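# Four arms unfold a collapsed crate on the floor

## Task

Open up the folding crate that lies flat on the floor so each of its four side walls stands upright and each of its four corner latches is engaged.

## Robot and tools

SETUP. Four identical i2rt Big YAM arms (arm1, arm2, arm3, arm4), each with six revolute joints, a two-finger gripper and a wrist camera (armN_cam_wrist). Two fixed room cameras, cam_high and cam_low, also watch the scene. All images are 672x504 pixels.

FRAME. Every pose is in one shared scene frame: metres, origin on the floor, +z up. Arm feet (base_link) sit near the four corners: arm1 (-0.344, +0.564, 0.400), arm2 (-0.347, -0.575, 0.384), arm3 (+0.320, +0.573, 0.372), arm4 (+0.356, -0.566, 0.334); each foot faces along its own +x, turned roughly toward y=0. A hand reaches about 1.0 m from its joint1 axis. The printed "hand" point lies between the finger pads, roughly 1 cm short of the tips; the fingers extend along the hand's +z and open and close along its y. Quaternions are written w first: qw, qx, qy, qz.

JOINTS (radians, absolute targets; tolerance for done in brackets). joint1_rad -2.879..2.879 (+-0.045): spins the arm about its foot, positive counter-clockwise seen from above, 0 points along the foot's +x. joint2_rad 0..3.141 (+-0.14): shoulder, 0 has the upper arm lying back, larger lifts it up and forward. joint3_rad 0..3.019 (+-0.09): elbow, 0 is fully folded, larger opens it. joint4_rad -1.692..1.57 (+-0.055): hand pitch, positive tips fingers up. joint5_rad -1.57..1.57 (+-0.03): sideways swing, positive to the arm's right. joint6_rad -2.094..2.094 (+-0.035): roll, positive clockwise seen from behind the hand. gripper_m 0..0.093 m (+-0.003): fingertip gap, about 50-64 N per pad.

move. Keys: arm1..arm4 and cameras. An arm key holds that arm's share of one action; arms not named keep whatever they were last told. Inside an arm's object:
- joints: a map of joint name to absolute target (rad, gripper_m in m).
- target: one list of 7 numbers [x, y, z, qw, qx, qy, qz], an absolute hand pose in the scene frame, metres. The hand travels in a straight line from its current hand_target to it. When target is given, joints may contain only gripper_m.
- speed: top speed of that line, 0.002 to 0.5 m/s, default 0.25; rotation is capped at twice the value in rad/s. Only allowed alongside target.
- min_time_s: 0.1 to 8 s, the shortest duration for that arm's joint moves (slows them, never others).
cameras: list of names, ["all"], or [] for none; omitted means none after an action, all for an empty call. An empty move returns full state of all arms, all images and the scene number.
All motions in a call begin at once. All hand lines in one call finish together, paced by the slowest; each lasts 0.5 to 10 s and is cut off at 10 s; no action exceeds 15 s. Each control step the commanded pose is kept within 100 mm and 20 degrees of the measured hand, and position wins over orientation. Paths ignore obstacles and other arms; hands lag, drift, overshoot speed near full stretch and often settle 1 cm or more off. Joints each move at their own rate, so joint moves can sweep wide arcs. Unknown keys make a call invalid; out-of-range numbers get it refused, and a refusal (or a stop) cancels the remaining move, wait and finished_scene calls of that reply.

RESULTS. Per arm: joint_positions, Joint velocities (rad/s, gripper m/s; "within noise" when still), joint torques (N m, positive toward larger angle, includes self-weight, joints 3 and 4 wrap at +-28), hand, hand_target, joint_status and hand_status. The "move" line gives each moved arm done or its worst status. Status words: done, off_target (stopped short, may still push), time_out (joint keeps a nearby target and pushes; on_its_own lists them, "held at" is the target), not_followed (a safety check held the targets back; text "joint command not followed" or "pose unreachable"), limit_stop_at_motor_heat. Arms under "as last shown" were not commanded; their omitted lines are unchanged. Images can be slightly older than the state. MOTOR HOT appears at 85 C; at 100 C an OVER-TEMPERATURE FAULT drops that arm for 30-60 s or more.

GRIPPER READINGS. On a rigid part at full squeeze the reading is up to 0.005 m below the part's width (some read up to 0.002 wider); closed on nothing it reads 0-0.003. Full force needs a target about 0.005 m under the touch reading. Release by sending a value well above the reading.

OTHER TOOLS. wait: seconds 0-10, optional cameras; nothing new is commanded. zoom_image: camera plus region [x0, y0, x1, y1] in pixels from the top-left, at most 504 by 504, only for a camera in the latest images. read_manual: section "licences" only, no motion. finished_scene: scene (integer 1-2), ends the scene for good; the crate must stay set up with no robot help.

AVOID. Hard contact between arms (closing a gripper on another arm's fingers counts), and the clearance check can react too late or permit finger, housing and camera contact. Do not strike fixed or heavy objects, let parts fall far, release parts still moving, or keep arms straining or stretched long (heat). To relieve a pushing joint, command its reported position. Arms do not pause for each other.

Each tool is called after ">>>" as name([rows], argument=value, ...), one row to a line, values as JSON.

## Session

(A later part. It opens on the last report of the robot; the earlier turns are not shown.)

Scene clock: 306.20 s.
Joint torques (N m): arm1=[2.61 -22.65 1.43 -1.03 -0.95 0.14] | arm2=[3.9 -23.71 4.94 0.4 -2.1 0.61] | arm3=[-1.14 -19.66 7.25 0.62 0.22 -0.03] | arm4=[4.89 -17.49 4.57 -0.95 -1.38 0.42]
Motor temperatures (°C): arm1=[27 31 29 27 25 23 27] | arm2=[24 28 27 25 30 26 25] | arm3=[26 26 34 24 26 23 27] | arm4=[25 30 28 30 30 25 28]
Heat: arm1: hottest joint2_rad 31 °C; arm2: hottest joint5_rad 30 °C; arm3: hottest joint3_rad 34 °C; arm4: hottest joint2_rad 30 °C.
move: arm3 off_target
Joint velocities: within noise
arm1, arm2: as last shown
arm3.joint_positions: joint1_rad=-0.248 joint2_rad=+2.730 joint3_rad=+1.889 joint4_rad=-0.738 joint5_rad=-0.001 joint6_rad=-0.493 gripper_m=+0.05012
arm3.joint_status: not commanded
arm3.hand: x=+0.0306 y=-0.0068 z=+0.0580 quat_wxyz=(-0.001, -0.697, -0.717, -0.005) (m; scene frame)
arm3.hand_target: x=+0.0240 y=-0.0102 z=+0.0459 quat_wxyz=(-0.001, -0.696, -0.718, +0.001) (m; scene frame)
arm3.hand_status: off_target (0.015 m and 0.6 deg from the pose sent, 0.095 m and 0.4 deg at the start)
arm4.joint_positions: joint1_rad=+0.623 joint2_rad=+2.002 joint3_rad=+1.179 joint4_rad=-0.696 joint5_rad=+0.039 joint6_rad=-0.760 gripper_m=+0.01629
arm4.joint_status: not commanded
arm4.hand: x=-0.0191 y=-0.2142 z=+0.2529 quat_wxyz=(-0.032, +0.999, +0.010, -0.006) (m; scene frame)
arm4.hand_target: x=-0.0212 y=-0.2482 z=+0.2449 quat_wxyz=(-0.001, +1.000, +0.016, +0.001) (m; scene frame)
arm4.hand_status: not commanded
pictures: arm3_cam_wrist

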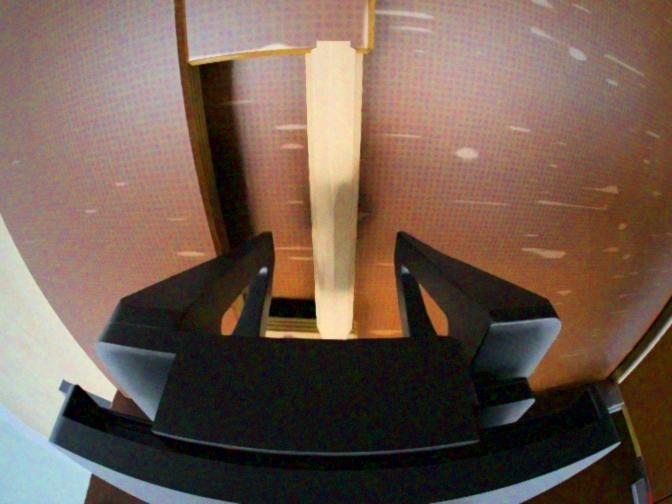

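>>> move(arm3={"target": [0.0235, -0.019, 0.031, 0, 0.6956, 0.7184, 0], "speed": 0.06}, cameras=["arm3_cam_wrist"])

Scene clock: 310.77 s.
Joint torques (N m): arm1=[2.43 -21.6 1.28 -1.18 -0.98 0.16] | arm2=[3.9 -23.77 4.97 0.4 -2.1 0.61] | arm3=[-0.56 -19.49 7.58 0.03 0.22 0.03] | arm4=[4.95 -17.49 4.56 -0.95 -1.38 0.42]
Motor temperatures (°C): arm1=[27 31 29 27 25 23 27] | arm2=[24 28 27 25 30 26 25] | arm3=[26 27 34 24 26 23 27] | arm4=[25 30 28 30 30 25 28]
Heat: arm1: hottest joint2_rad 31 °C; arm2: hottest joint5_rad 30 °C; arm3: hottest joint3_rad 34 °C; arm4: hottest joint2_rad 30 °C.
move: arm3 off_target
Joint velocities: within noise
arm1.joint_positions: joint1_rad=+0.542 joint2_rad=+2.137 joint3_rad=+1.057 joint4_rad=-0.443 joint5_rad=+0.019 joint6_rad=-0.842 gripper_m=+0.01691
arm1.joint_status: not commanded
arm1.hand: x=-0.0330 y=+0.2067 z=+0.2292 quat_wxyz=(-0.006, -0.001, -1.000, +0.027) (m; scene frame)
arm1.hand_target: x=-0.0317 y=+0.2376 z=+0.2340 quat_wxyz=(+0.000, +0.015, -1.000, +0.001) (m; scene frame)
arm1.hand_status: not commanded
arm2, arm4: as last shown
arm3.joint_positions: joint1_rad=-0.248 joint2_rad=+2.774 joint3_rad=+1.952 joint4_rad=-0.738 joint5_rad=-0.001 joint6_rad=-0.493 gripper_m=+0.05012
arm3.joint_status: not commanded
arm3.hand: x=+0.0247 y=-0.0188 z=+0.0460 quat_wxyz=(-0.003, -0.697, -0.717, +0.004) (m; scene frame)
arm3.hand_target: x=+0.0237 y=-0.0186 z=+0.0313 quat_wxyz=(+0.000, -0.696, -0.718, +0.001) (m; scene frame)
arm3.hand_status: off_target (0.015 m and 0.6 deg from the pose sent, 0.030 m and 0.6 deg at the start)
pictures: arm3_cam_wrist

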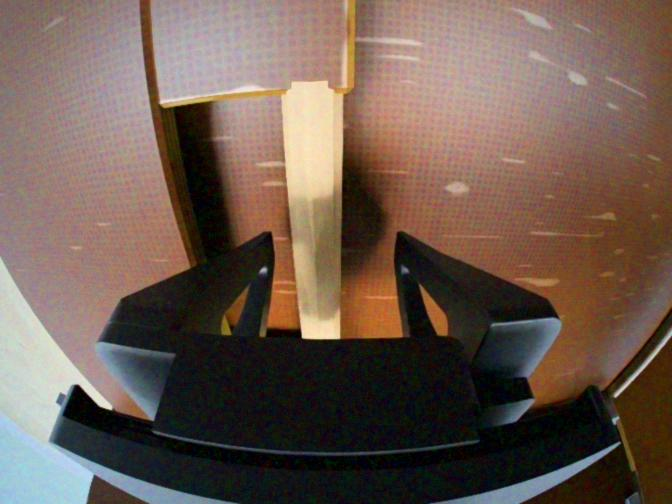

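>>> move(arm3={"target": [0.031, -0.018, 0.024, 0, 0.6956, 0.7184, 0], "speed": 0.05}, cameras=["arm3_cam_wrist"])

Scene clock: 312.83 s.
Joint torques (N m): arm1=[2.9 -22.18 1.43 -0.96 -0.97 0.11] | arm2=[3.96 -23.71 4.96 0.42 -2.11 0.62] | arm3=[0.09 -19.55 6.63 0.68 0.25 0.13] | arm4=[4.95 -17.49 4.56 -0.96 -1.38 0.42]
Motor temperatures (°C): arm1=[27 31 29 27 25 23 27] | arm2=[24 28 27 25 30 26 25] | arm3=[26 27 34 24 26 23 27] | arm4=[25 30 28 30 30 25 28]
Heat: arm1: hottest joint2_rad 31 °C; arm2: hottest joint5_rad 30 °C; arm3: hottest joint3_rad 34 °C; arm4: hottest joint2_rad 30 °C.
move: arm3 off_target
Joint velocities: within noise
arm1, arm2, arm4: as last shown
arm3.joint_positions: joint1_rad=-0.248 joint2_rad=+2.779 joint3_rad=+1.952 joint4_rad=-0.738 joint5_rad=+0.000 joint6_rad=-0.493 gripper_m=+0.05012
arm3.joint_status: not commanded
arm3.hand: x=+0.0254 y=-0.0168 z=+0.0430 quat_wxyz=(-0.002, -0.697, -0.717, +0.002) (m; scene frame)
arm3.hand_target: x=+0.0313 y=-0.0166 z=+0.0242 quat_wxyz=(+0.001, -0.696, -0.718, +0.000) (m; scene frame)
arm3.hand_status: off_target (0.020 m and 0.4 deg from the pose sent, 0.023 m and 0.6 deg at the start)
pictures: arm3_cam_wrist

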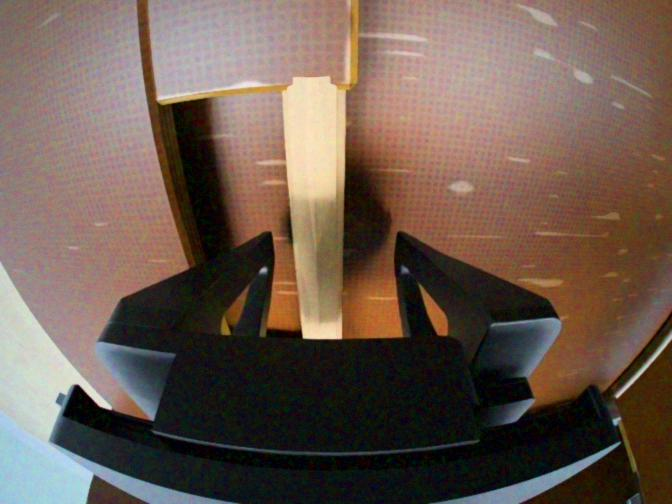

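>>> move(arm3={"target": [0.034, -0.018, 0.016, 0, 0.6956, 0.7184, 0], "speed": 0.05}, cameras=["arm3_cam_wrist"])

Scene clock: 314.87 s.
Joint torques (N m): arm1=[2.43 -21.89 1.42 -1.05 -0.96 0.12] | arm2=[3.96 -23.77 4.96 0.4 -2.1 0.62] | arm3=[0.67 -19.37 7.15 0.75 0.14 0.14] | arm4=[4.89 -17.49 4.56 -0.95 -1.38 0.42]
Motor temperatures (°C): arm1=[27 31 29 27 25 23 27] | arm2=[24 28 27 25 30 26 26] | arm3=[26 27 34 24 26 23 27] | arm4=[25 30 28 30 30 25 28]
Heat: arm1: hottest joint2_rad 31 °C; arm2: hottest joint5_rad 30 °C; arm3: hottest joint3_rad 34 °C; arm4: hottest joint2_rad 30 °C.
move: arm3 off_target
Joint velocities: within noise
arm1, arm2, arm4: as last shown
arm3.joint_positions: joint1_rad=-0.248 joint2_rad=+2.794 joint3_rad=+1.952 joint4_rad=-0.733 joint5_rad=+0.000 joint6_rad=-0.494 gripper_m=+0.05012
arm3.joint_status: not commanded
arm3.hand: x=+0.0281 y=-0.0114 z=+0.0333 quat_wxyz=(+0.000, -0.696, -0.718, -0.003) (m; scene frame)
arm3.hand_target: x=+0.0344 y=-0.0166 z=+0.0167 quat_wxyz=(+0.000, -0.695, -0.719, +0.000) (m; scene frame)
arm3.hand_status: off_target (0.019 m and 0.4 deg from the pose sent, 0.028 m and 0.4 deg at the start)
pictures: arm3_cam_wrist

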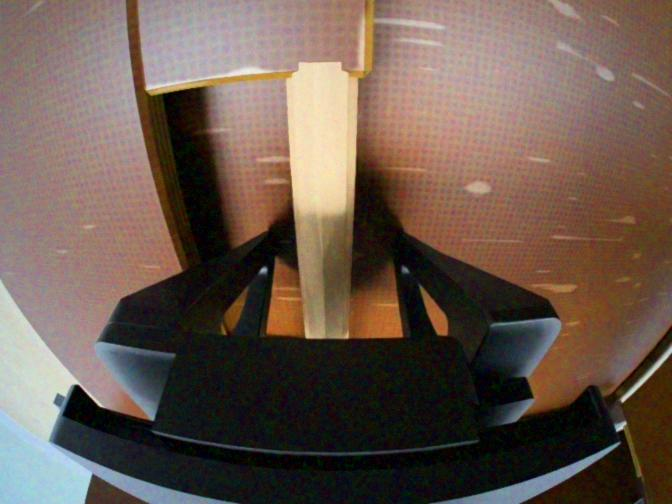

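>>> move(arm3={"joints": {"gripper_m": 0.0}}, cameras=["arm3_cam_wrist"])

Scene clock: 316.30 s.
Joint torques (N m): arm1=[3.14 -22.18 1.26 -1.01 -0.95 0.13] | arm2=[3.9 -23.77 4.96 0.4 -2.11 0.61] | arm3=[0.97 -19.19 7.13 0.88 0.28 0.16] | arm4=[4.95 -17.49 4.56 -0.95 -1.39 0.42]
Motor temperatures (°C): arm1=[27 31 29 27 25 23 27] | arm2=[24 28 27 25 30 26 26] | arm3=[26 27 33 24 26 23 27] | arm4=[25 30 28 30 30 25 28]
Heat: arm1: hottest joint2_rad 31 °C; arm2: hottest joint5_rad 30 °C; arm3: hottest joint3_rad 33 °C; arm4: hottest joint2_rad 30 °C.
move: arm3 off_target
Joint velocities: within noise
arm1, arm2, arm4: as last shown
arm3.joint_positions: joint1_rad=-0.247 joint2_rad=+2.794 joint3_rad=+1.952 joint4_rad=-0.734 joint5_rad=-0.012 joint6_rad=-0.498 gripper_m=+0.01628
arm3.joint_status: gripper_m off_target (ended at +0.01631, target +0.00000)
arm3.hand: x=+0.0311 y=-0.0125 z=+0.0333 quat_wxyz=(-0.006, -0.695, -0.719, -0.006) (m; scene frame)
arm3.hand_target: x=+0.0360 y=-0.0176 z=+0.0167 quat_wxyz=(-0.004, -0.694, -0.720, -0.001) (m; scene frame)
arm3.hand_status: not commanded
pictures: arm3_cam_wrist

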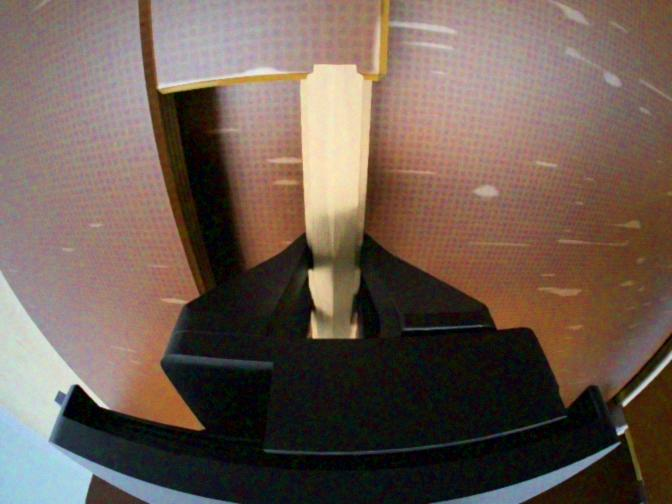

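>>> move(arm3={"target": [0.048, -0.0165, 0.122, 0, 0.6956, 0.7184, 0], "speed": 0.12})

>>> move(arm3={"target": [0.100, -0.015, 0.202, 0, 0.6956, 0.7184, 0], "speed": 0.12}, cameras=["arm3_cam_wrist", "cam_low"])

Scene clock: 320.63 s.
Joint torques (N m): arm1=[2.96 -22.01 1.35 -1.1 -0.95 0.12] | arm2=[3.96 -23.77 4.97 0.4 -2.1 0.61] | arm3=[0.62 -25.29 3.78 -0.92 -0.28 0.16] | arm4=[4.95 -17.49 4.56 -0.95 -1.38 0.42]
Motor temperatures (°C): arm1=[27 31 29 27 25 23 27] | arm2=[24 28 27 25 31 26 26] | arm3=[26 27 33 24 26 23 27] | arm4=[25 30 28 30 31 25 29]
Heat: arm1: hottest joint2_rad 31 °C; arm2: hottest joint5_rad 31 °C; arm3: hottest joint3_rad 33 °C; arm4: hottest joint5_rad 31 °C.
move: arm3 off_target
Joint velocities: within noise
arm1, arm2, arm4: as last shown
arm3.joint_positions: joint1_rad=-0.225 joint2_rad=+2.647 joint3_rad=+1.825 joint4_rad=-0.744 joint5_rad=+0.022 joint6_rad=-0.476 gripper_m=+0.01614
arm3.joint_status: not commanded
arm3.hand: x=+0.0405 y=-0.0112 z=+0.0934 quat_wxyz=(+0.008, -0.695, -0.719, +0.005) (m; scene frame)
arm3.hand_target: x=+0.0473 y=-0.0195 z=+0.1210 quat_wxyz=(+0.003, -0.694, -0.720, +0.005) (m; scene frame)
arm3.hand_status: off_target (0.030 m and 1.1 deg from the pose sent, 0.090 m and 0.9 deg at the start)
pictures: none

Scene clock: 322.07 s.
Joint torques (N m): arm1=[2.61 -21.66 1.52 -1.05 -0.93 0.11] | arm2=[3.96 -23.77 4.96 0.4 -2.11 0.62] | arm3=[0.97 -25.35 4.01 -1.62 -0.8 0.27] | arm4=[4.95 -17.49 4.56 -0.95 -1.38 0.42]
Motor temperatures (°C): arm1=[27 31 29 27 25 23 27] | arm2=[24 28 27 25 31 26 26] | arm3=[26 27 33 24 26 23 27] | arm4=[25 30 28 30 31 25 29]
Heat: arm1: hottest joint2_rad 31 °C; arm2: hottest joint5_rad 31 °C; arm3: hottest joint3_rad 33 °C; arm4: hottest joint5_rad 31 °C.
move: arm3 off_target
Joint velocities: within noise
arm1, arm4: as last shown
arm2.joint_positions: joint1_rad=+0.064 joint2_rad=+2.274 joint3_rad=+1.430 joint4_rad=-0.768 joint5_rad=+0.050 joint6_rad=-0.116 gripper_m=+0.01620
arm2.joint_status: not commanded
arm2.hand: x=-0.2969 y=-0.0148 z=+0.2269 quat_wxyz=(-0.001, +0.722, -0.691, +0.032) (m; scene frame)
arm2.hand_target: x=-0.3304 y=-0.0047 z=+0.2402 quat_wxyz=(+0.004, +0.719, -0.695, +0.004) (m; scene frame)
arm2.hand_status: not commanded
arm3.joint_positions: joint1_rad=-0.166 joint2_rad=+2.464 joint3_rad=+1.677 joint4_rad=-0.782 joint5_rad=+0.029 joint6_rad=-0.415 gripper_m=+0.01600
arm3.joint_status: not commanded
arm3.hand: x=+0.0816 y=-0.0089 z=+0.1673 quat_wxyz=(+0.012, -0.695, -0.719, +0.005) (m; scene frame)
arm3.hand_target: x=+0.0964 y=-0.0151 z=+0.2000 quat_wxyz=(+0.001, -0.696, -0.718, +0.001) (m; scene frame)
arm3.hand_status: off_target (0.040 m and 1.5 deg from the pose sent, 0.124 m and 1.1 deg at the start)
pictures: arm3_cam_wrist, cam_low

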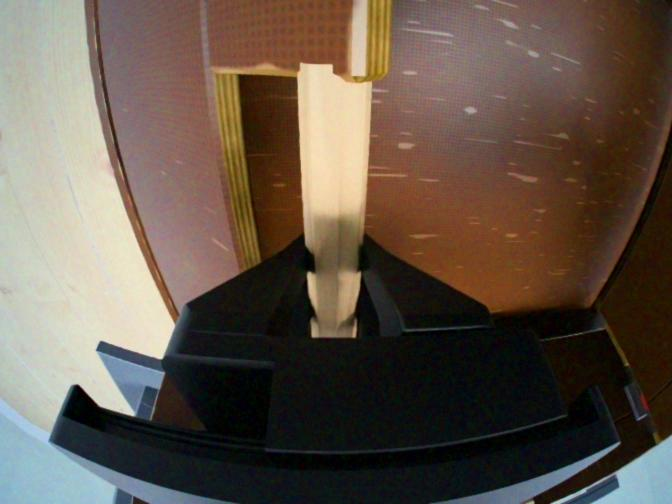

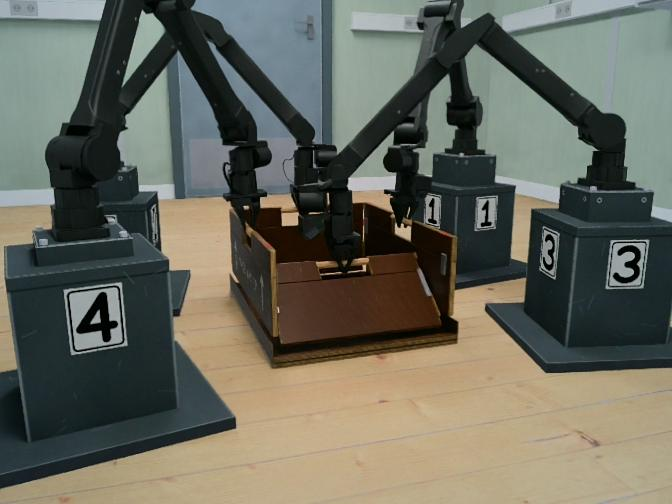

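>>> move(arm3={"target": [0.165, -0.013, 0.246, 0, 0.6956, 0.7184, 0], "speed": 0.12})

>>> move(arm3={"target": [0.218, -0.0115, 0.250, 0, 0.6956, 0.7184, 0], "speed": 0.1}, cameras=["arm3_cam_wrist", "cam_low"])

Scene clock: 325.07 s.
Joint torques (N m): arm1=[2.96 -21.71 1.47 -1.07 -0.98 0.14] | arm2=[3.96 -23.77 4.98 0.42 -2.1 0.61] | arm3=[1.44 -23.24 4.55 -0.8 -0.95 0.33] | arm4=[4.89 -17.49 4.56 -0.95 -1.38 0.42]
Motor temperatures (°C): arm1=[27 31 29 27 25 23 27] | arm2=[24 28 27 25 31 26 26] | arm3=[26 28 33 24 26 23 27] | arm4=[25 30 28 30 31 25 29]
Heat: arm1: hottest joint2_rad 31 °C; arm2: hottest joint5_rad 31 °C; arm3: hottest joint3_rad 33 °C; arm4: hottest joint5_rad 31 °C.
move: arm3 off_target
Joint velocities: within noise
arm1, arm2, arm4: as last shown
arm3.joint_positions: joint1_rad=-0.069 joint2_rad=+2.326 joint3_rad=+1.569 joint4_rad=-0.827 joint5_rad=+0.032 joint6_rad=-0.317 gripper_m=+0.01606
arm3.joint_status: not commanded
arm3.hand: x=+0.1451 y=-0.0055 z=+0.2202 quat_wxyz=(+0.016, -0.696, -0.718, +0.001) (m; scene frame)
arm3.hand_target: x=+0.1634 y=-0.0129 z=+0.2448 quat_wxyz=(+0.001, -0.696, -0.718, +0.000) (m; scene frame)
arm3.hand_status: off_target (0.033 m and 1.9 deg from the pose sent, 0.115 m and 1.5 deg at the start)
pictures: none

Scene clock: 326.20 s.
Joint torques (N m): arm1=[3.25 -21.6 1.33 -0.9 -0.94 0.12] | arm2=[3.84 -23.71 4.97 0.42 -2.1 0.62] | arm3=[2.9 -21.89 4.48 -0.01 -1.06 0.47] | arm4=[4.95 -17.49 4.56 -0.95 -1.39 0.42]
Motor temperatures (°C): arm1=[27 31 29 27 25 23 27] | arm2=[24 28 27 25 31 26 26] | arm3=[26 28 33 24 26 23 27] | arm4=[25 30 27 30 31 25 29]
Heat: arm1: hottest joint2_rad 31 °C; arm2: hottest joint5_rad 31 °C; arm3: hottest joint3_rad 33 °C; arm4: hottest joint5_rad 31 °C.
move: arm3 off_target
Joint velocities: within noise
arm1, arm2: as last shown
arm3.joint_positions: joint1_rad=-0.001 joint2_rad=+2.275 joint3_rad=+1.519 joint4_rad=-0.827 joint5_rad=+0.037 joint6_rad=-0.248 gripper_m=+0.01602
arm3.joint_status: not commanded
arm3.hand: x=+0.1862 y=-0.0050 z=+0.2361 quat_wxyz=(+0.018, -0.696, -0.718, +0.004) (m; scene frame)
arm3.hand_target: x=+0.2169 y=-0.0120 z=+0.2500 quat_wxyz=(+0.000, -0.695, -0.719, +0.000) (m; scene frame)
arm3.hand_status: off_target (0.035 m and 2.1 deg from the pose sent, 0.079 m and 1.9 deg at the start)
arm4.joint_positions: joint1_rad=+0.623 joint2_rad=+2.002 joint3_rad=+1.179 joint4_rad=-0.696 joint5_rad=+0.039 joint6_rad=-0.760 gripper_m=+0.01629
arm4.joint_status: not commanded
arm4.hand: x=-0.0191 y=-0.2142 z=+0.2529 quat_wxyz=(-0.032, +0.999, +0.010, -0.006) (m; scene frame)
arm4.hand_target: x=-0.0212 y=-0.2482 z=+0.2449 quat_wxyz=(-0.001, +1.000, +0.016, +0.001) (m; scene frame)
arm4.hand_status: not commanded
pictures: arm3_cam_wrist, cam_low

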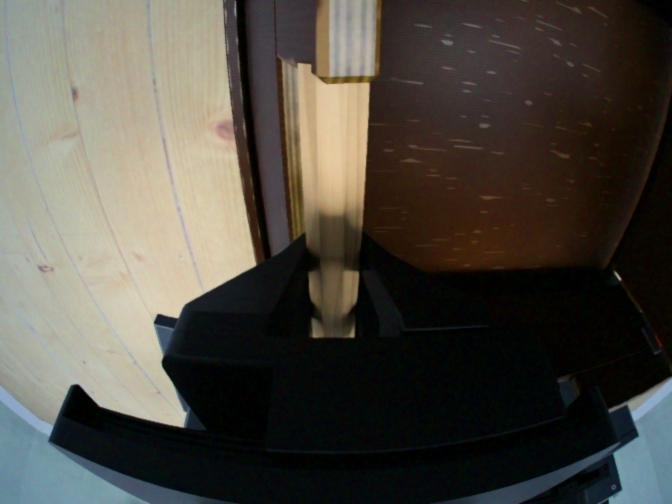

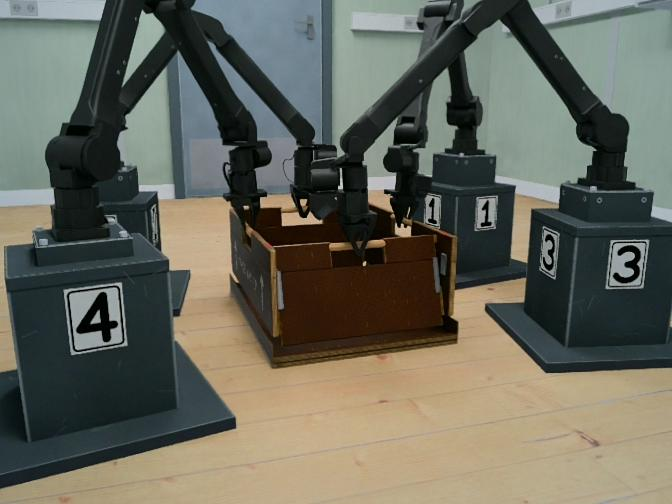

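Now push to latch.

>>> move(arm3={"target": [0.255, -0.010, 0.248, 0, 0.6956, 0.7184, 0], "speed": 0.08})

>>> move(arm3={"target": [0.282, -0.0095, 0.246, 0, 0.6956, 0.7184, 0], "speed": 0.05}, cameras=["all"])

Scene clock: 327.90 s.
Joint torques (N m): arm1=[3.14 -21.66 1.26 -1.14 -0.95 0.12] | arm2=[3.9 -23.77 4.97 0.42 -2.11 0.61] | arm3=[4.48 -20.42 3.95 0.62 -1.53 0.62] | arm4=[4.89 -17.49 4.56 -0.94 -1.38 0.42]
Motor temperatures (°C): arm1=[27 31 29 27 25 23 27] | arm2=[24 28 27 25 31 26 26] | arm3=[26 28 32 24 26 23 27] | arm4=[25 30 27 30 31 25 29]
Heat: arm1: hottest joint2_rad 31 °C; arm2: hottest joint5_rad 31 °C; arm3: hottest joint3_rad 32 °C; arm4: hottest joint5_rad 31 °C.
move: arm3 off_target
Joint velocities: within noise
arm1.joint_positions: joint1_rad=+0.542 joint2_rad=+2.137 joint3_rad=+1.057 joint4_rad=-0.443 joint5_rad=+0.019 joint6_rad=-0.842 gripper_m=+0.01692
arm1.joint_status: not commanded
arm1.hand: x=-0.0330 y=+0.2067 z=+0.2292 quat_wxyz=(-0.006, -0.001, -1.000, +0.027) (m; scene frame)
arm1.hand_target: x=-0.0317 y=+0.2376 z=+0.2340 quat_wxyz=(+0.000, +0.015, -1.000, +0.001) (m; scene frame)
arm1.hand_status: not commanded
arm2, arm4: as last shown
arm3.joint_positions: joint1_rad=+0.038 joint2_rad=+2.257 joint3_rad=+1.496 joint4_rad=-0.822 joint5_rad=+0.049 joint6_rad=-0.203 gripper_m=+0.01602
arm3.joint_status: not commanded
arm3.hand: x=+0.2082 y=-0.0038 z=+0.2404 quat_wxyz=(+0.023, -0.698, -0.716, +0.008) (m; scene frame)
arm3.hand_target: x=+0.2527 y=-0.0088 z=+0.2473 quat_wxyz=(+0.001, -0.696, -0.718, -0.001) (m; scene frame)
arm3.hand_status: off_target (0.048 m and 2.8 deg from the pose sent, 0.070 m and 2.1 deg at the start)
pictures: none

Scene clock: 329.03 s.
Joint torques (N m): arm1=[2.96 -22.01 1.39 -0.92 -0.93 0.12] | arm2=[3.9 -23.71 4.96 0.43 -2.1 0.61] | arm3=[6.42 -20.84 3.78 0.51 -1.98 0.78] | arm4=[4.95 -17.49 4.56 -0.95 -1.39 0.42]
Motor temperatures (°C): arm1=[27 31 29 27 25 23 27] | arm2=[24 28 26 25 31 26 26] | arm3=[26 28 32 24 26 23 27] | arm4=[25 30 27 30 31 25 29]
Heat: arm1: hottest joint2_rad 31 °C; arm2: hottest joint5_rad 31 °C; arm3: hottest joint3_rad 32 °C; arm4: hottest joint5_rad 31 °C.
move: arm3 off_target
Joint velocities: within noise
arm1, arm2, arm4: as last shown
arm3.joint_positions: joint1_rad=+0.065 joint2_rad=+2.249 joint3_rad=+1.486 joint4_rad=-0.819 joint5_rad=+0.063 joint6_rad=-0.175 gripper_m=+0.01602
arm3.joint_status: not commanded
arm3.hand: x=+0.2214 y=-0.0035 z=+0.2420 quat_wxyz=(+0.028, -0.698, -0.715, +0.013) (m; scene frame)
arm3.hand_target: x=+0.2792 y=-0.0064 z=+0.2457 quat_wxyz=(+0.004, -0.694, -0.720, -0.003) (m; scene frame)
arm3.hand_status: off_target (0.061 m and 3.5 deg from the pose sent, 0.074 m and 2.8 deg at the start)
pictures: arm1_cam_wrist, arm2_cam_wrist, arm3_cam_wrist, arm4_cam_wrist, cam_high, cam_low

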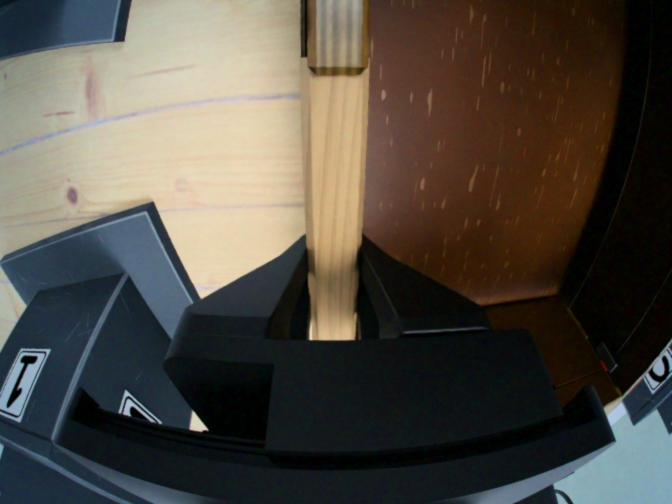

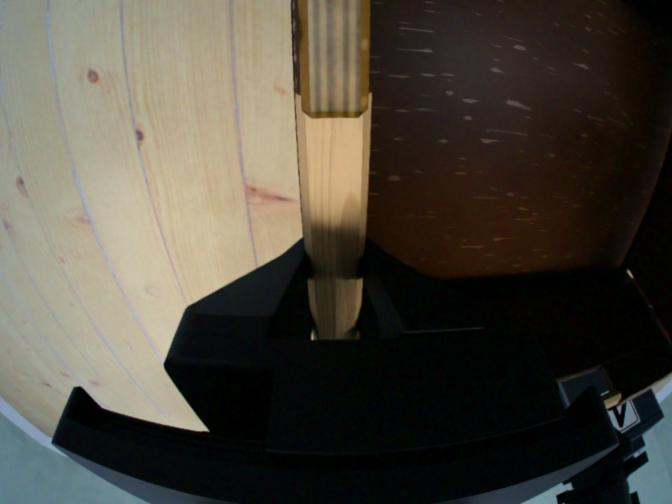

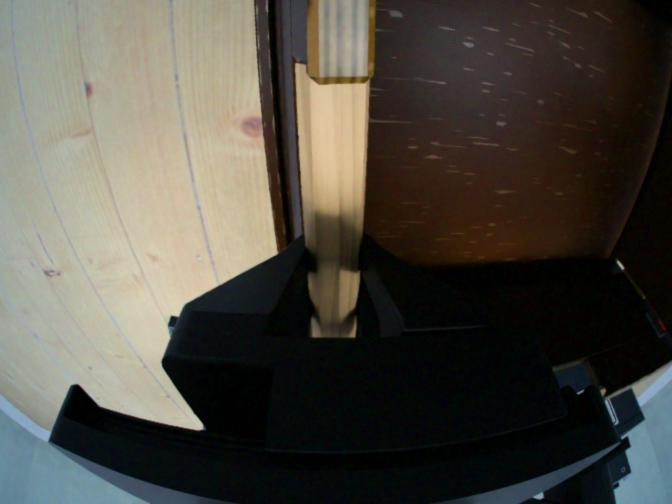

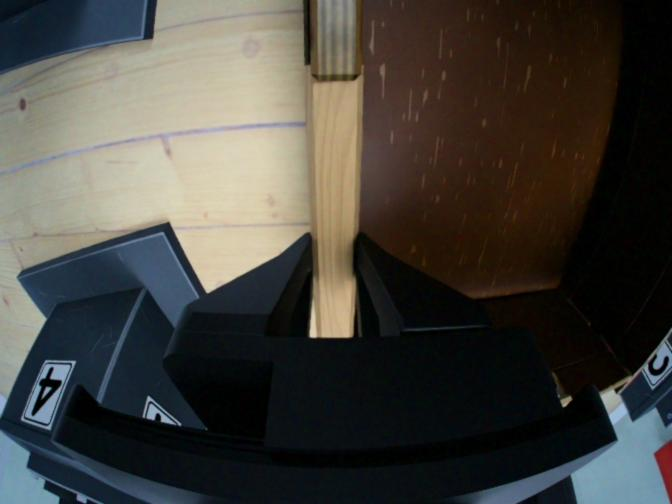

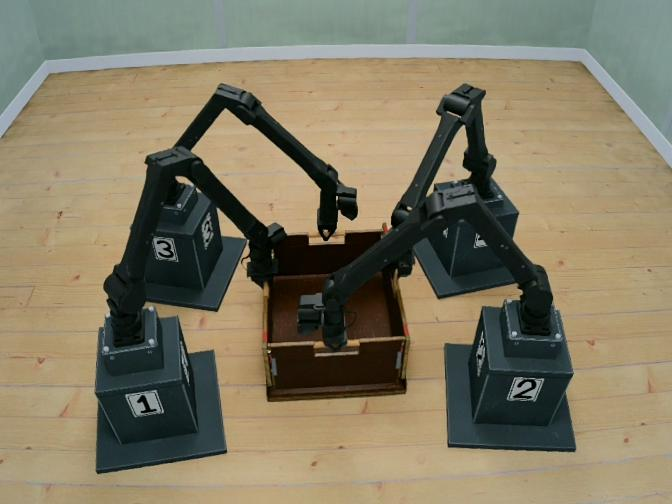

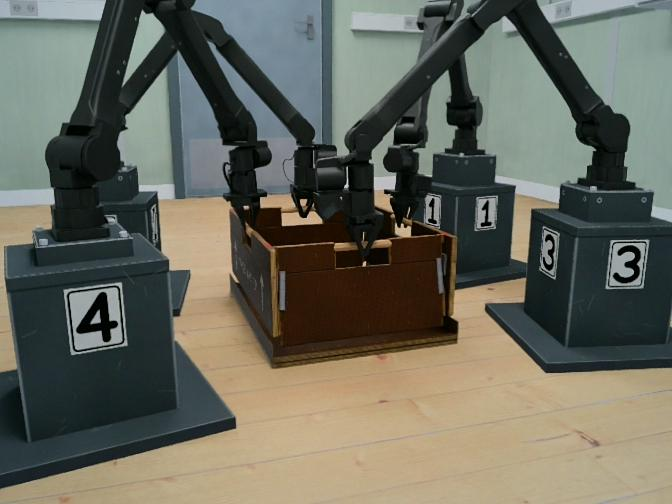

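>>> move(arm3={"target": [0.305, -0.009, 0.244, 0, 0.6956, 0.7184, 0], "speed": 0.05}, cameras=["cam_high", "cam_low", "arm3_cam_wrist"])

Scene clock: 330.73 s.
Joint torques (N m): arm1=[3.02 -22.18 1.55 -0.96 -0.98 0.08] | arm2=[3.84 -23.82 4.97 0.4 -2.11 0.62] | arm3=[5.07 -20.19 4.49 0.83 -2.35 0.7] | arm4=[4.89 -17.49 4.56 -0.95 -1.38 0.42]
Motor temperatures (°C): arm1=[27 31 29 27 25 23 27] | arm2=[24 28 26 25 31 26 26] | arm3=[26 28 32 24 27 23 28] | arm4=[25 30 27 30 31 25 29]
Heat: arm1: hottest joint2_rad 31 °C; arm2: hottest joint5_rad 31 °C; arm3: hottest joint3_rad 32 °C; arm4: hottest joint5_rad 31 °C.
move: arm3 off_target
Joint velocities: within noise
arm1, arm2, arm4: as last shown
arm3.joint_positions: joint1_rad=+0.118 joint2_rad=+2.240 joint3_rad=+1.470 joint4_rad=-0.817 joint5_rad=+0.074 joint6_rad=-0.123 gripper_m=+0.01602
arm3.joint_status: not commanded
arm3.hand: x=+0.2511 y=-0.0028 z=+0.2432 quat_wxyz=(+0.033, -0.697, -0.716, +0.016) (m; scene frame)
arm3.hand_target: x=+0.3023 y=-0.0066 z=+0.2449 quat_wxyz=(+0.003, -0.695, -0.719, -0.002) (m; scene frame)
arm3.hand_status: off_target (0.054 m and 4.2 deg from the pose sent, 0.084 m and 3.5 deg at the start)
pictures: arm3_cam_wrist, cam_high, cam_low

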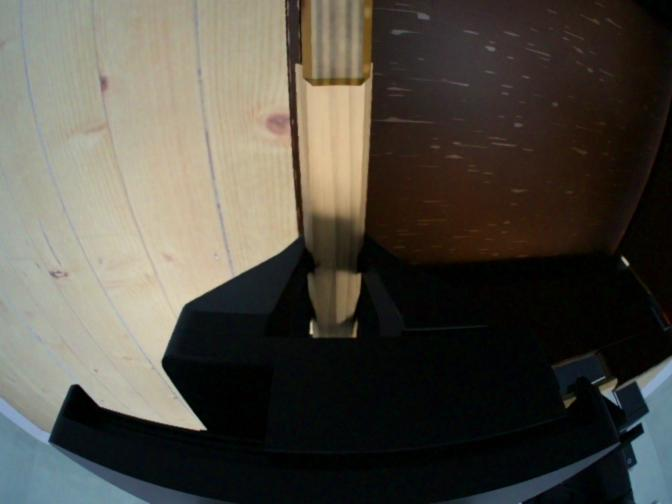

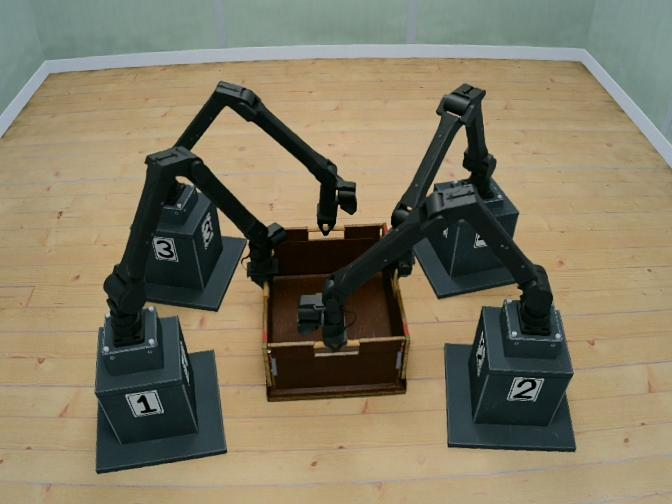

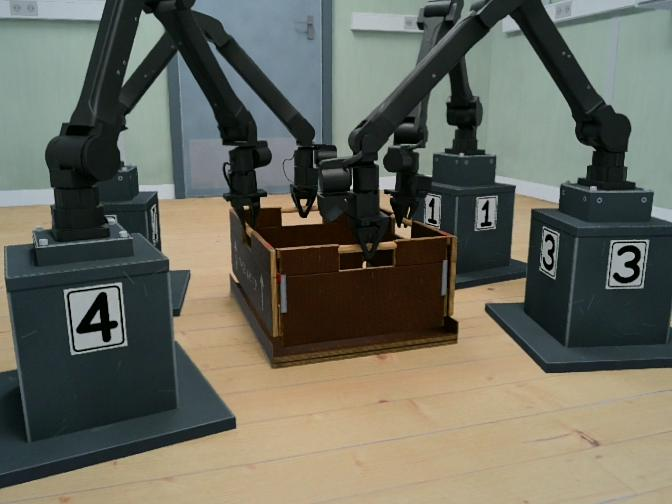

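>>> zoom_image(camera="cam_low", region=[225, 195, 465, 370])

>>> zoom_image(camera="cam_low", region=[425, 220, 465, 320])

>>> zoom_image(camera="cam_low", region=[260, 230, 300, 330])

>>> zoom_image(camera="cam_high", region=[255, 220, 425, 400])

Scaled by 2.100 from the camera's 672x504 image, which has a finer 960x720 frame.

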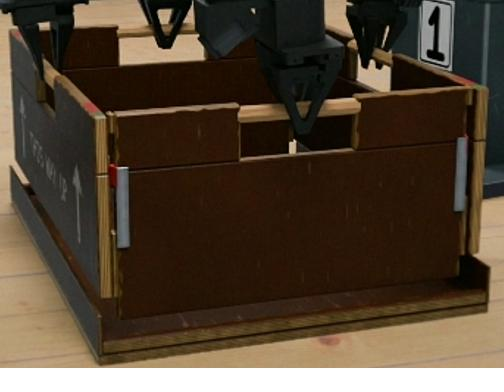

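Scaled by 5.040 from the camera's 672x504 image, which has a finer 960x720 frame.

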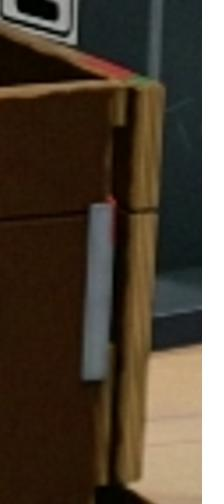

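Scaled by 5.040 from the camera's 672x504 image, which has a finer 960x720 frame.

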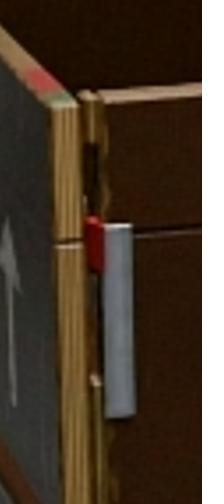

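Scaled by 2.800 from the camera's 672x504 image, which has a finer 960x720 frame.

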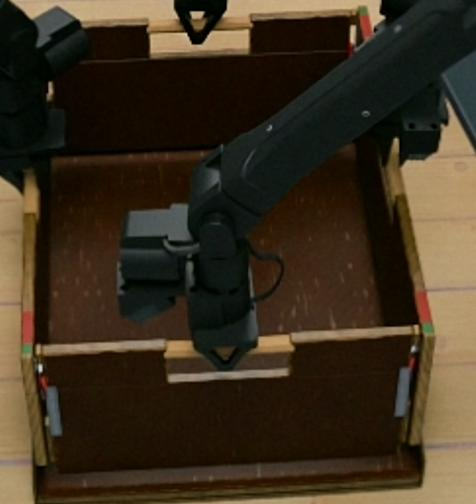

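>>> move(arm3={"target": [0.252, -0.0085, 0.240, 0, 0.6956, 0.7184, 0], "speed": 0.05}, arm2={"target": [-0.298, -0.001, 0.232, 0, -0.7184, 0.6956, 0], "speed": 0.05}, cameras=["cam_high", "cam_low", "arm3_cam_wrist", "arm2_cam_wrist"])

Scene clock: 337.57 s.
Joint torques (N m): arm1=[3.19 -21.3 1.46 -1.03 -0.98 0.12] | arm2=[-0.32 -22.12 5.81 1.03 -1.46 0.09] | arm3=[-0.79 -18.43 5.46 1.09 -1.27 0.02] | arm4=[4.95 -17.49 4.56 -0.95 -1.38 0.42]
Motor temperatures (°C): arm1=[27 31 29 27 25 23 27] | arm2=[24 28 26 25 31 26 26] | arm3=[26 28 32 24 29 23 28] | arm4=[25 30 27 30 31 25 29]
Heat: arm1: hottest joint2_rad 31 °C; arm2: hottest joint5_rad 31 °C; arm3: hottest joint3_rad 32 °C; arm4: hottest joint5_rad 31 °C.
move: arm2 off_target; arm3 off_target
Joint velocities: within noise
arm1, arm4: as last shown
arm2.joint_positions: joint1_rad=+0.055 joint2_rad=+2.274 joint3_rad=+1.430 joint4_rad=-0.766 joint5_rad=+0.034 joint6_rad=-0.128 gripper_m=+0.01620
arm2.joint_status: not commanded
arm2.hand: x=-0.2944 y=-0.0147 z=+0.2268 quat_wxyz=(+0.004, +0.724, -0.690, +0.026) (m; scene frame)
arm2.hand_target: x=-0.2980 y=-0.0012 z=+0.2322 quat_wxyz=(+0.000, +0.719, -0.695, +0.000) (m; scene frame)
arm2.hand_status: off_target (0.015 m and 3.1 deg from the pose sent, 0.015 m and 3.8 deg at the start)
arm3.joint_positions: joint1_rad=+0.104 joint2_rad=+2.240 joint3_rad=+1.470 joint4_rad=-0.816 joint5_rad=+0.042 joint6_rad=-0.143 gripper_m=+0.01603
arm3.joint_status: not commanded
arm3.hand: x=+0.2487 y=-0.0027 z=+0.2429 quat_wxyz=(+0.020, -0.695, -0.718, +0.006) (m; scene frame)
arm3.hand_target: x=+0.2531 y=-0.0086 z=+0.2401 quat_wxyz=(+0.000, -0.695, -0.719, +0.000) (m; scene frame)
arm3.hand_status: off_target (0.007 m and 2.4 deg from the pose sent, 0.007 m and 4.2 deg at the start)
pictures: arm2_cam_wrist, arm3_cam_wrist, cam_high, cam_low

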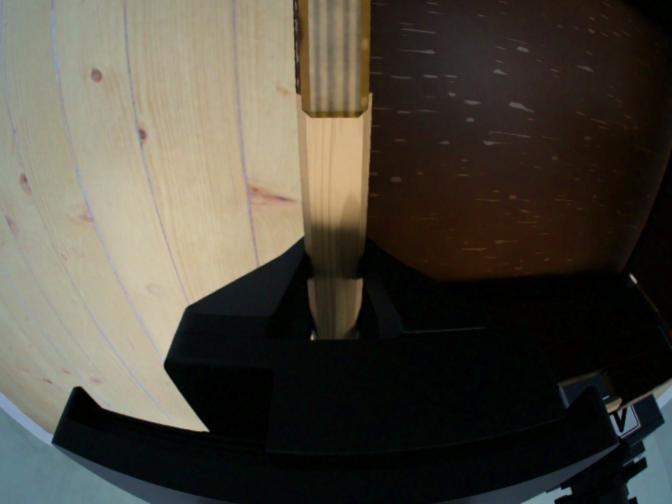

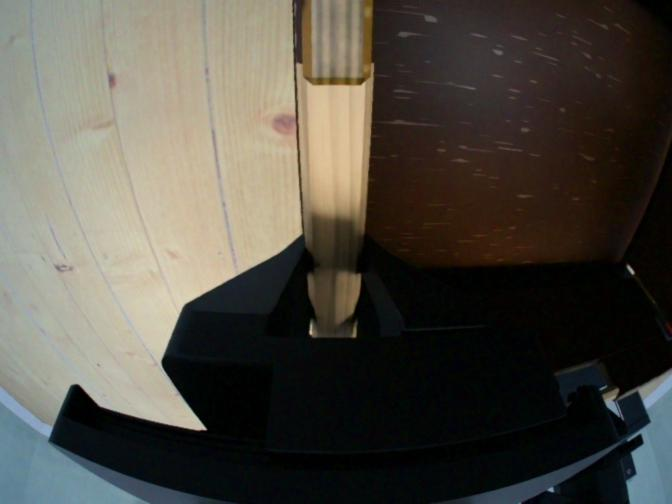

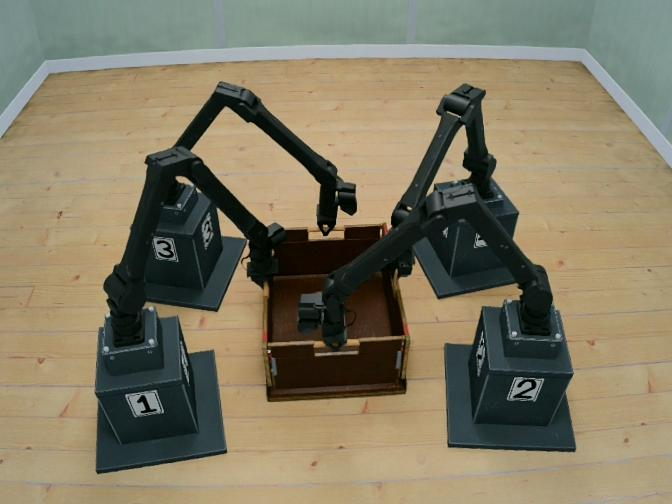

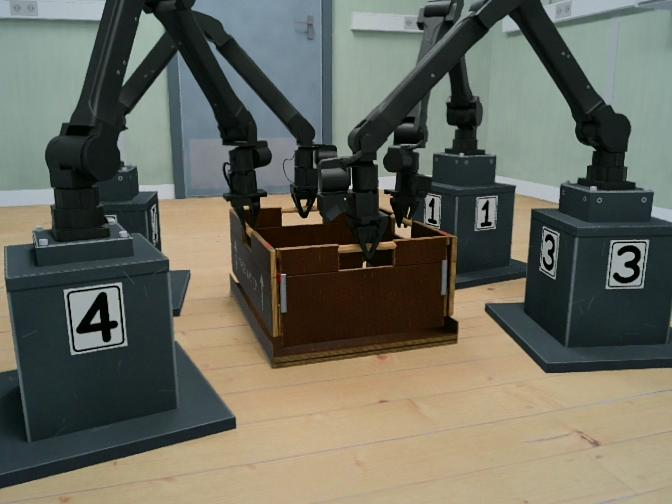

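>>> zoom_image(camera="cam_low", region=[225, 195, 345, 295])

>>> zoom_image(camera="cam_low", region=[345, 195, 465, 295])

>>> zoom_image(camera="cam_high", region=[370, 215, 420, 395])

>>> zoom_image(camera="cam_high", region=[255, 315, 305, 395])

Scaled by 4.200 from the camera's 672x504 image, which has a finer 960x720 frame.

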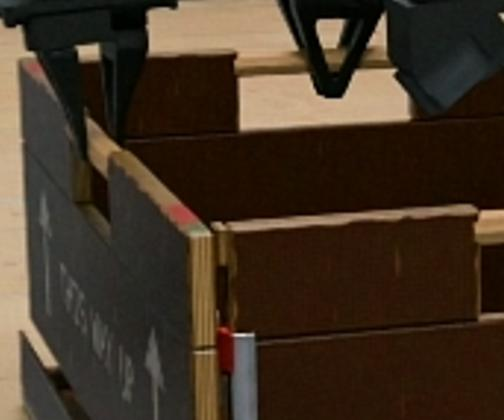

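Scaled by 4.200 from the camera's 672x504 image, which has a finer 960x720 frame.

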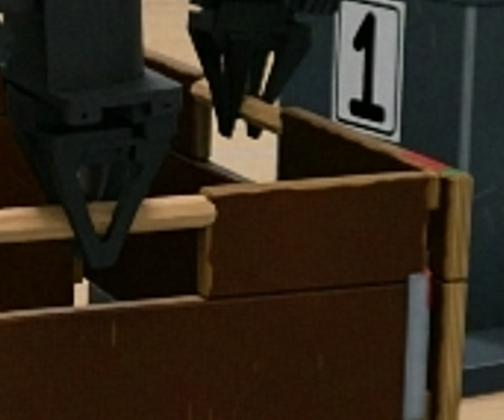

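Scaled by 2.800 from the camera's 672x504 image, which has a finer 960x720 frame.

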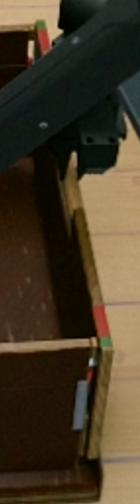

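Scaled by 6.300 from the camera's 672x504 image, which has a finer 960x720 frame.

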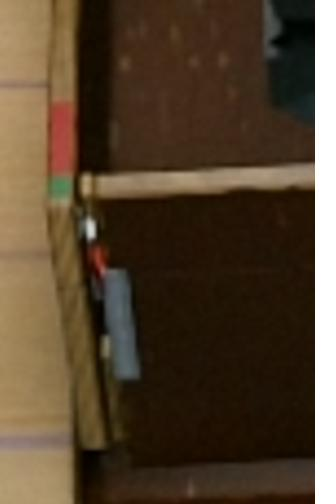

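>>> move(arm1={"target": [-0.032, 0.209, 0.229, 0, -0.0157, 0.9999, 0], "speed": 0.05}, arm4={"target": [-0.0205, -0.217, 0.246, 0, 0.9999, 0.0157, 0], "speed": 0.05}, cameras=["cam_high", "cam_low", "arm1_cam_wrist", "arm4_cam_wrist"])

Scene clock: 343.20 s.
Joint torques (N m): arm1=[-0.09 -18.9 5.26 -1.31 -0.8 -0.19] | arm2=[-0.32 -22.07 5.82 1.02 -1.46 0.09] | arm3=[-0.67 -18.49 5.44 1.16 -1.28 0.04] | arm4=[1.9 -15.5 8.95 -1.7 -1.1 -0.02]
Motor temperatures (°C): arm1=[27 31 29 27 25 23 27] | arm2=[24 28 26 25 31 26 26] | arm3=[26 28 31 24 29 23 28] | arm4=[25 30 27 30 31 25 29]
Heat: arm1: hottest joint2_rad 31 °C; arm2: hottest joint5_rad 31 °C; arm3: hottest joint3_rad 31 °C; arm4: hottest joint5_rad 31 °C.
move: arm1 off_target; arm4 off_target
Joint velocities: within noise
arm1.joint_positions: joint1_rad=+0.536 joint2_rad=+2.143 joint3_rad=+1.074 joint4_rad=-0.466 joint5_rad=+0.011 joint6_rad=-0.848 gripper_m=+0.01692
arm1.joint_status: not commanded
arm1.hand: x=-0.0327 y=+0.2039 z=+0.2295 quat_wxyz=(-0.004, -0.001, -1.000, +0.020) (m; scene frame)
arm1.hand_target: x=-0.0319 y=+0.2092 z=+0.2292 quat_wxyz=(-0.001, +0.016, -1.000, +0.000) (m; scene frame)
arm1.hand_status: off_target (0.005 m and 3.0 deg from the pose sent, 0.003 m and 3.7 deg at the start)
arm2, arm3: as last shown
arm4.joint_positions: joint1_rad=+0.614 joint2_rad=+2.010 joint3_rad=+1.193 joint4_rad=-0.713 joint5_rad=+0.027 joint6_rad=-0.768 gripper_m=+0.01629
arm4.joint_status: not commanded
arm4.hand: x=-0.0184 y=-0.2113 z=+0.2526 quat_wxyz=(-0.024, +1.000, +0.009, -0.006) (m; scene frame)
arm4.hand_target: x=-0.0200 y=-0.2176 z=+0.2455 quat_wxyz=(+0.001, +1.000, +0.016, +0.000) (m; scene frame)
arm4.hand_status: off_target (0.009 m and 2.9 deg from the pose sent, 0.008 m and 3.7 deg at the start)
pictures: arm1_cam_wrist, arm4_cam_wrist, cam_high, cam_low

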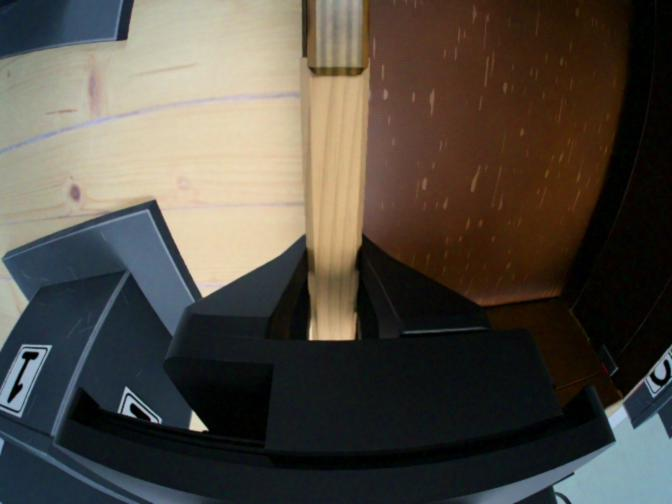

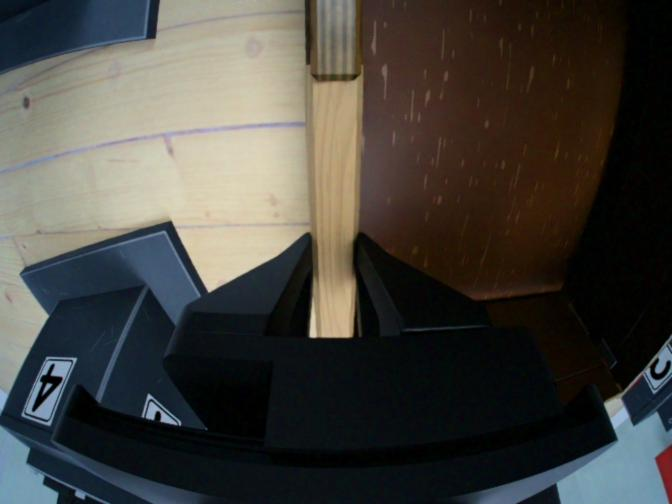

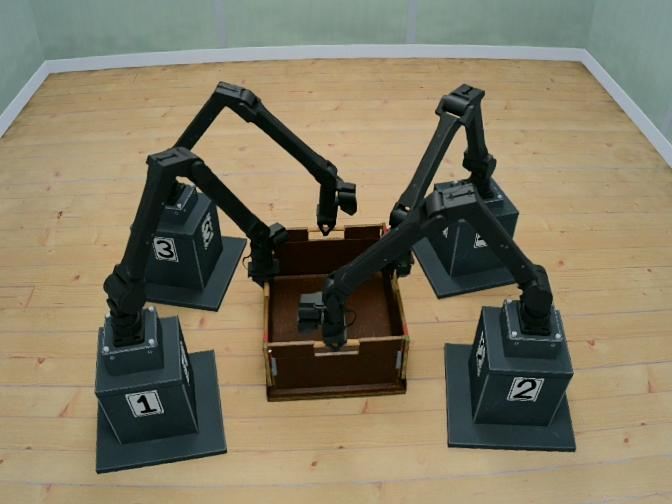

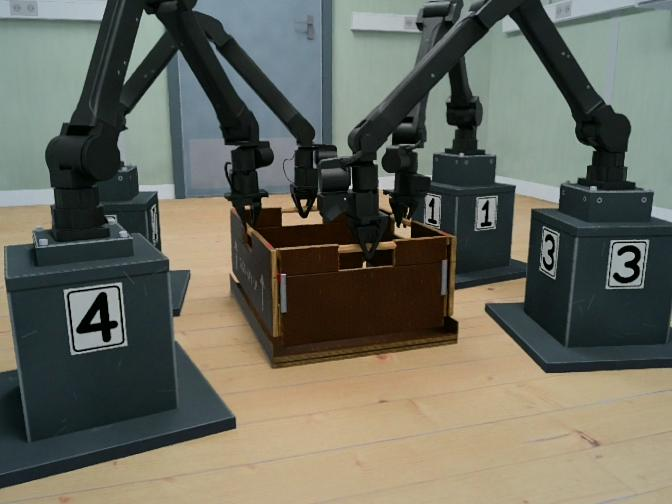

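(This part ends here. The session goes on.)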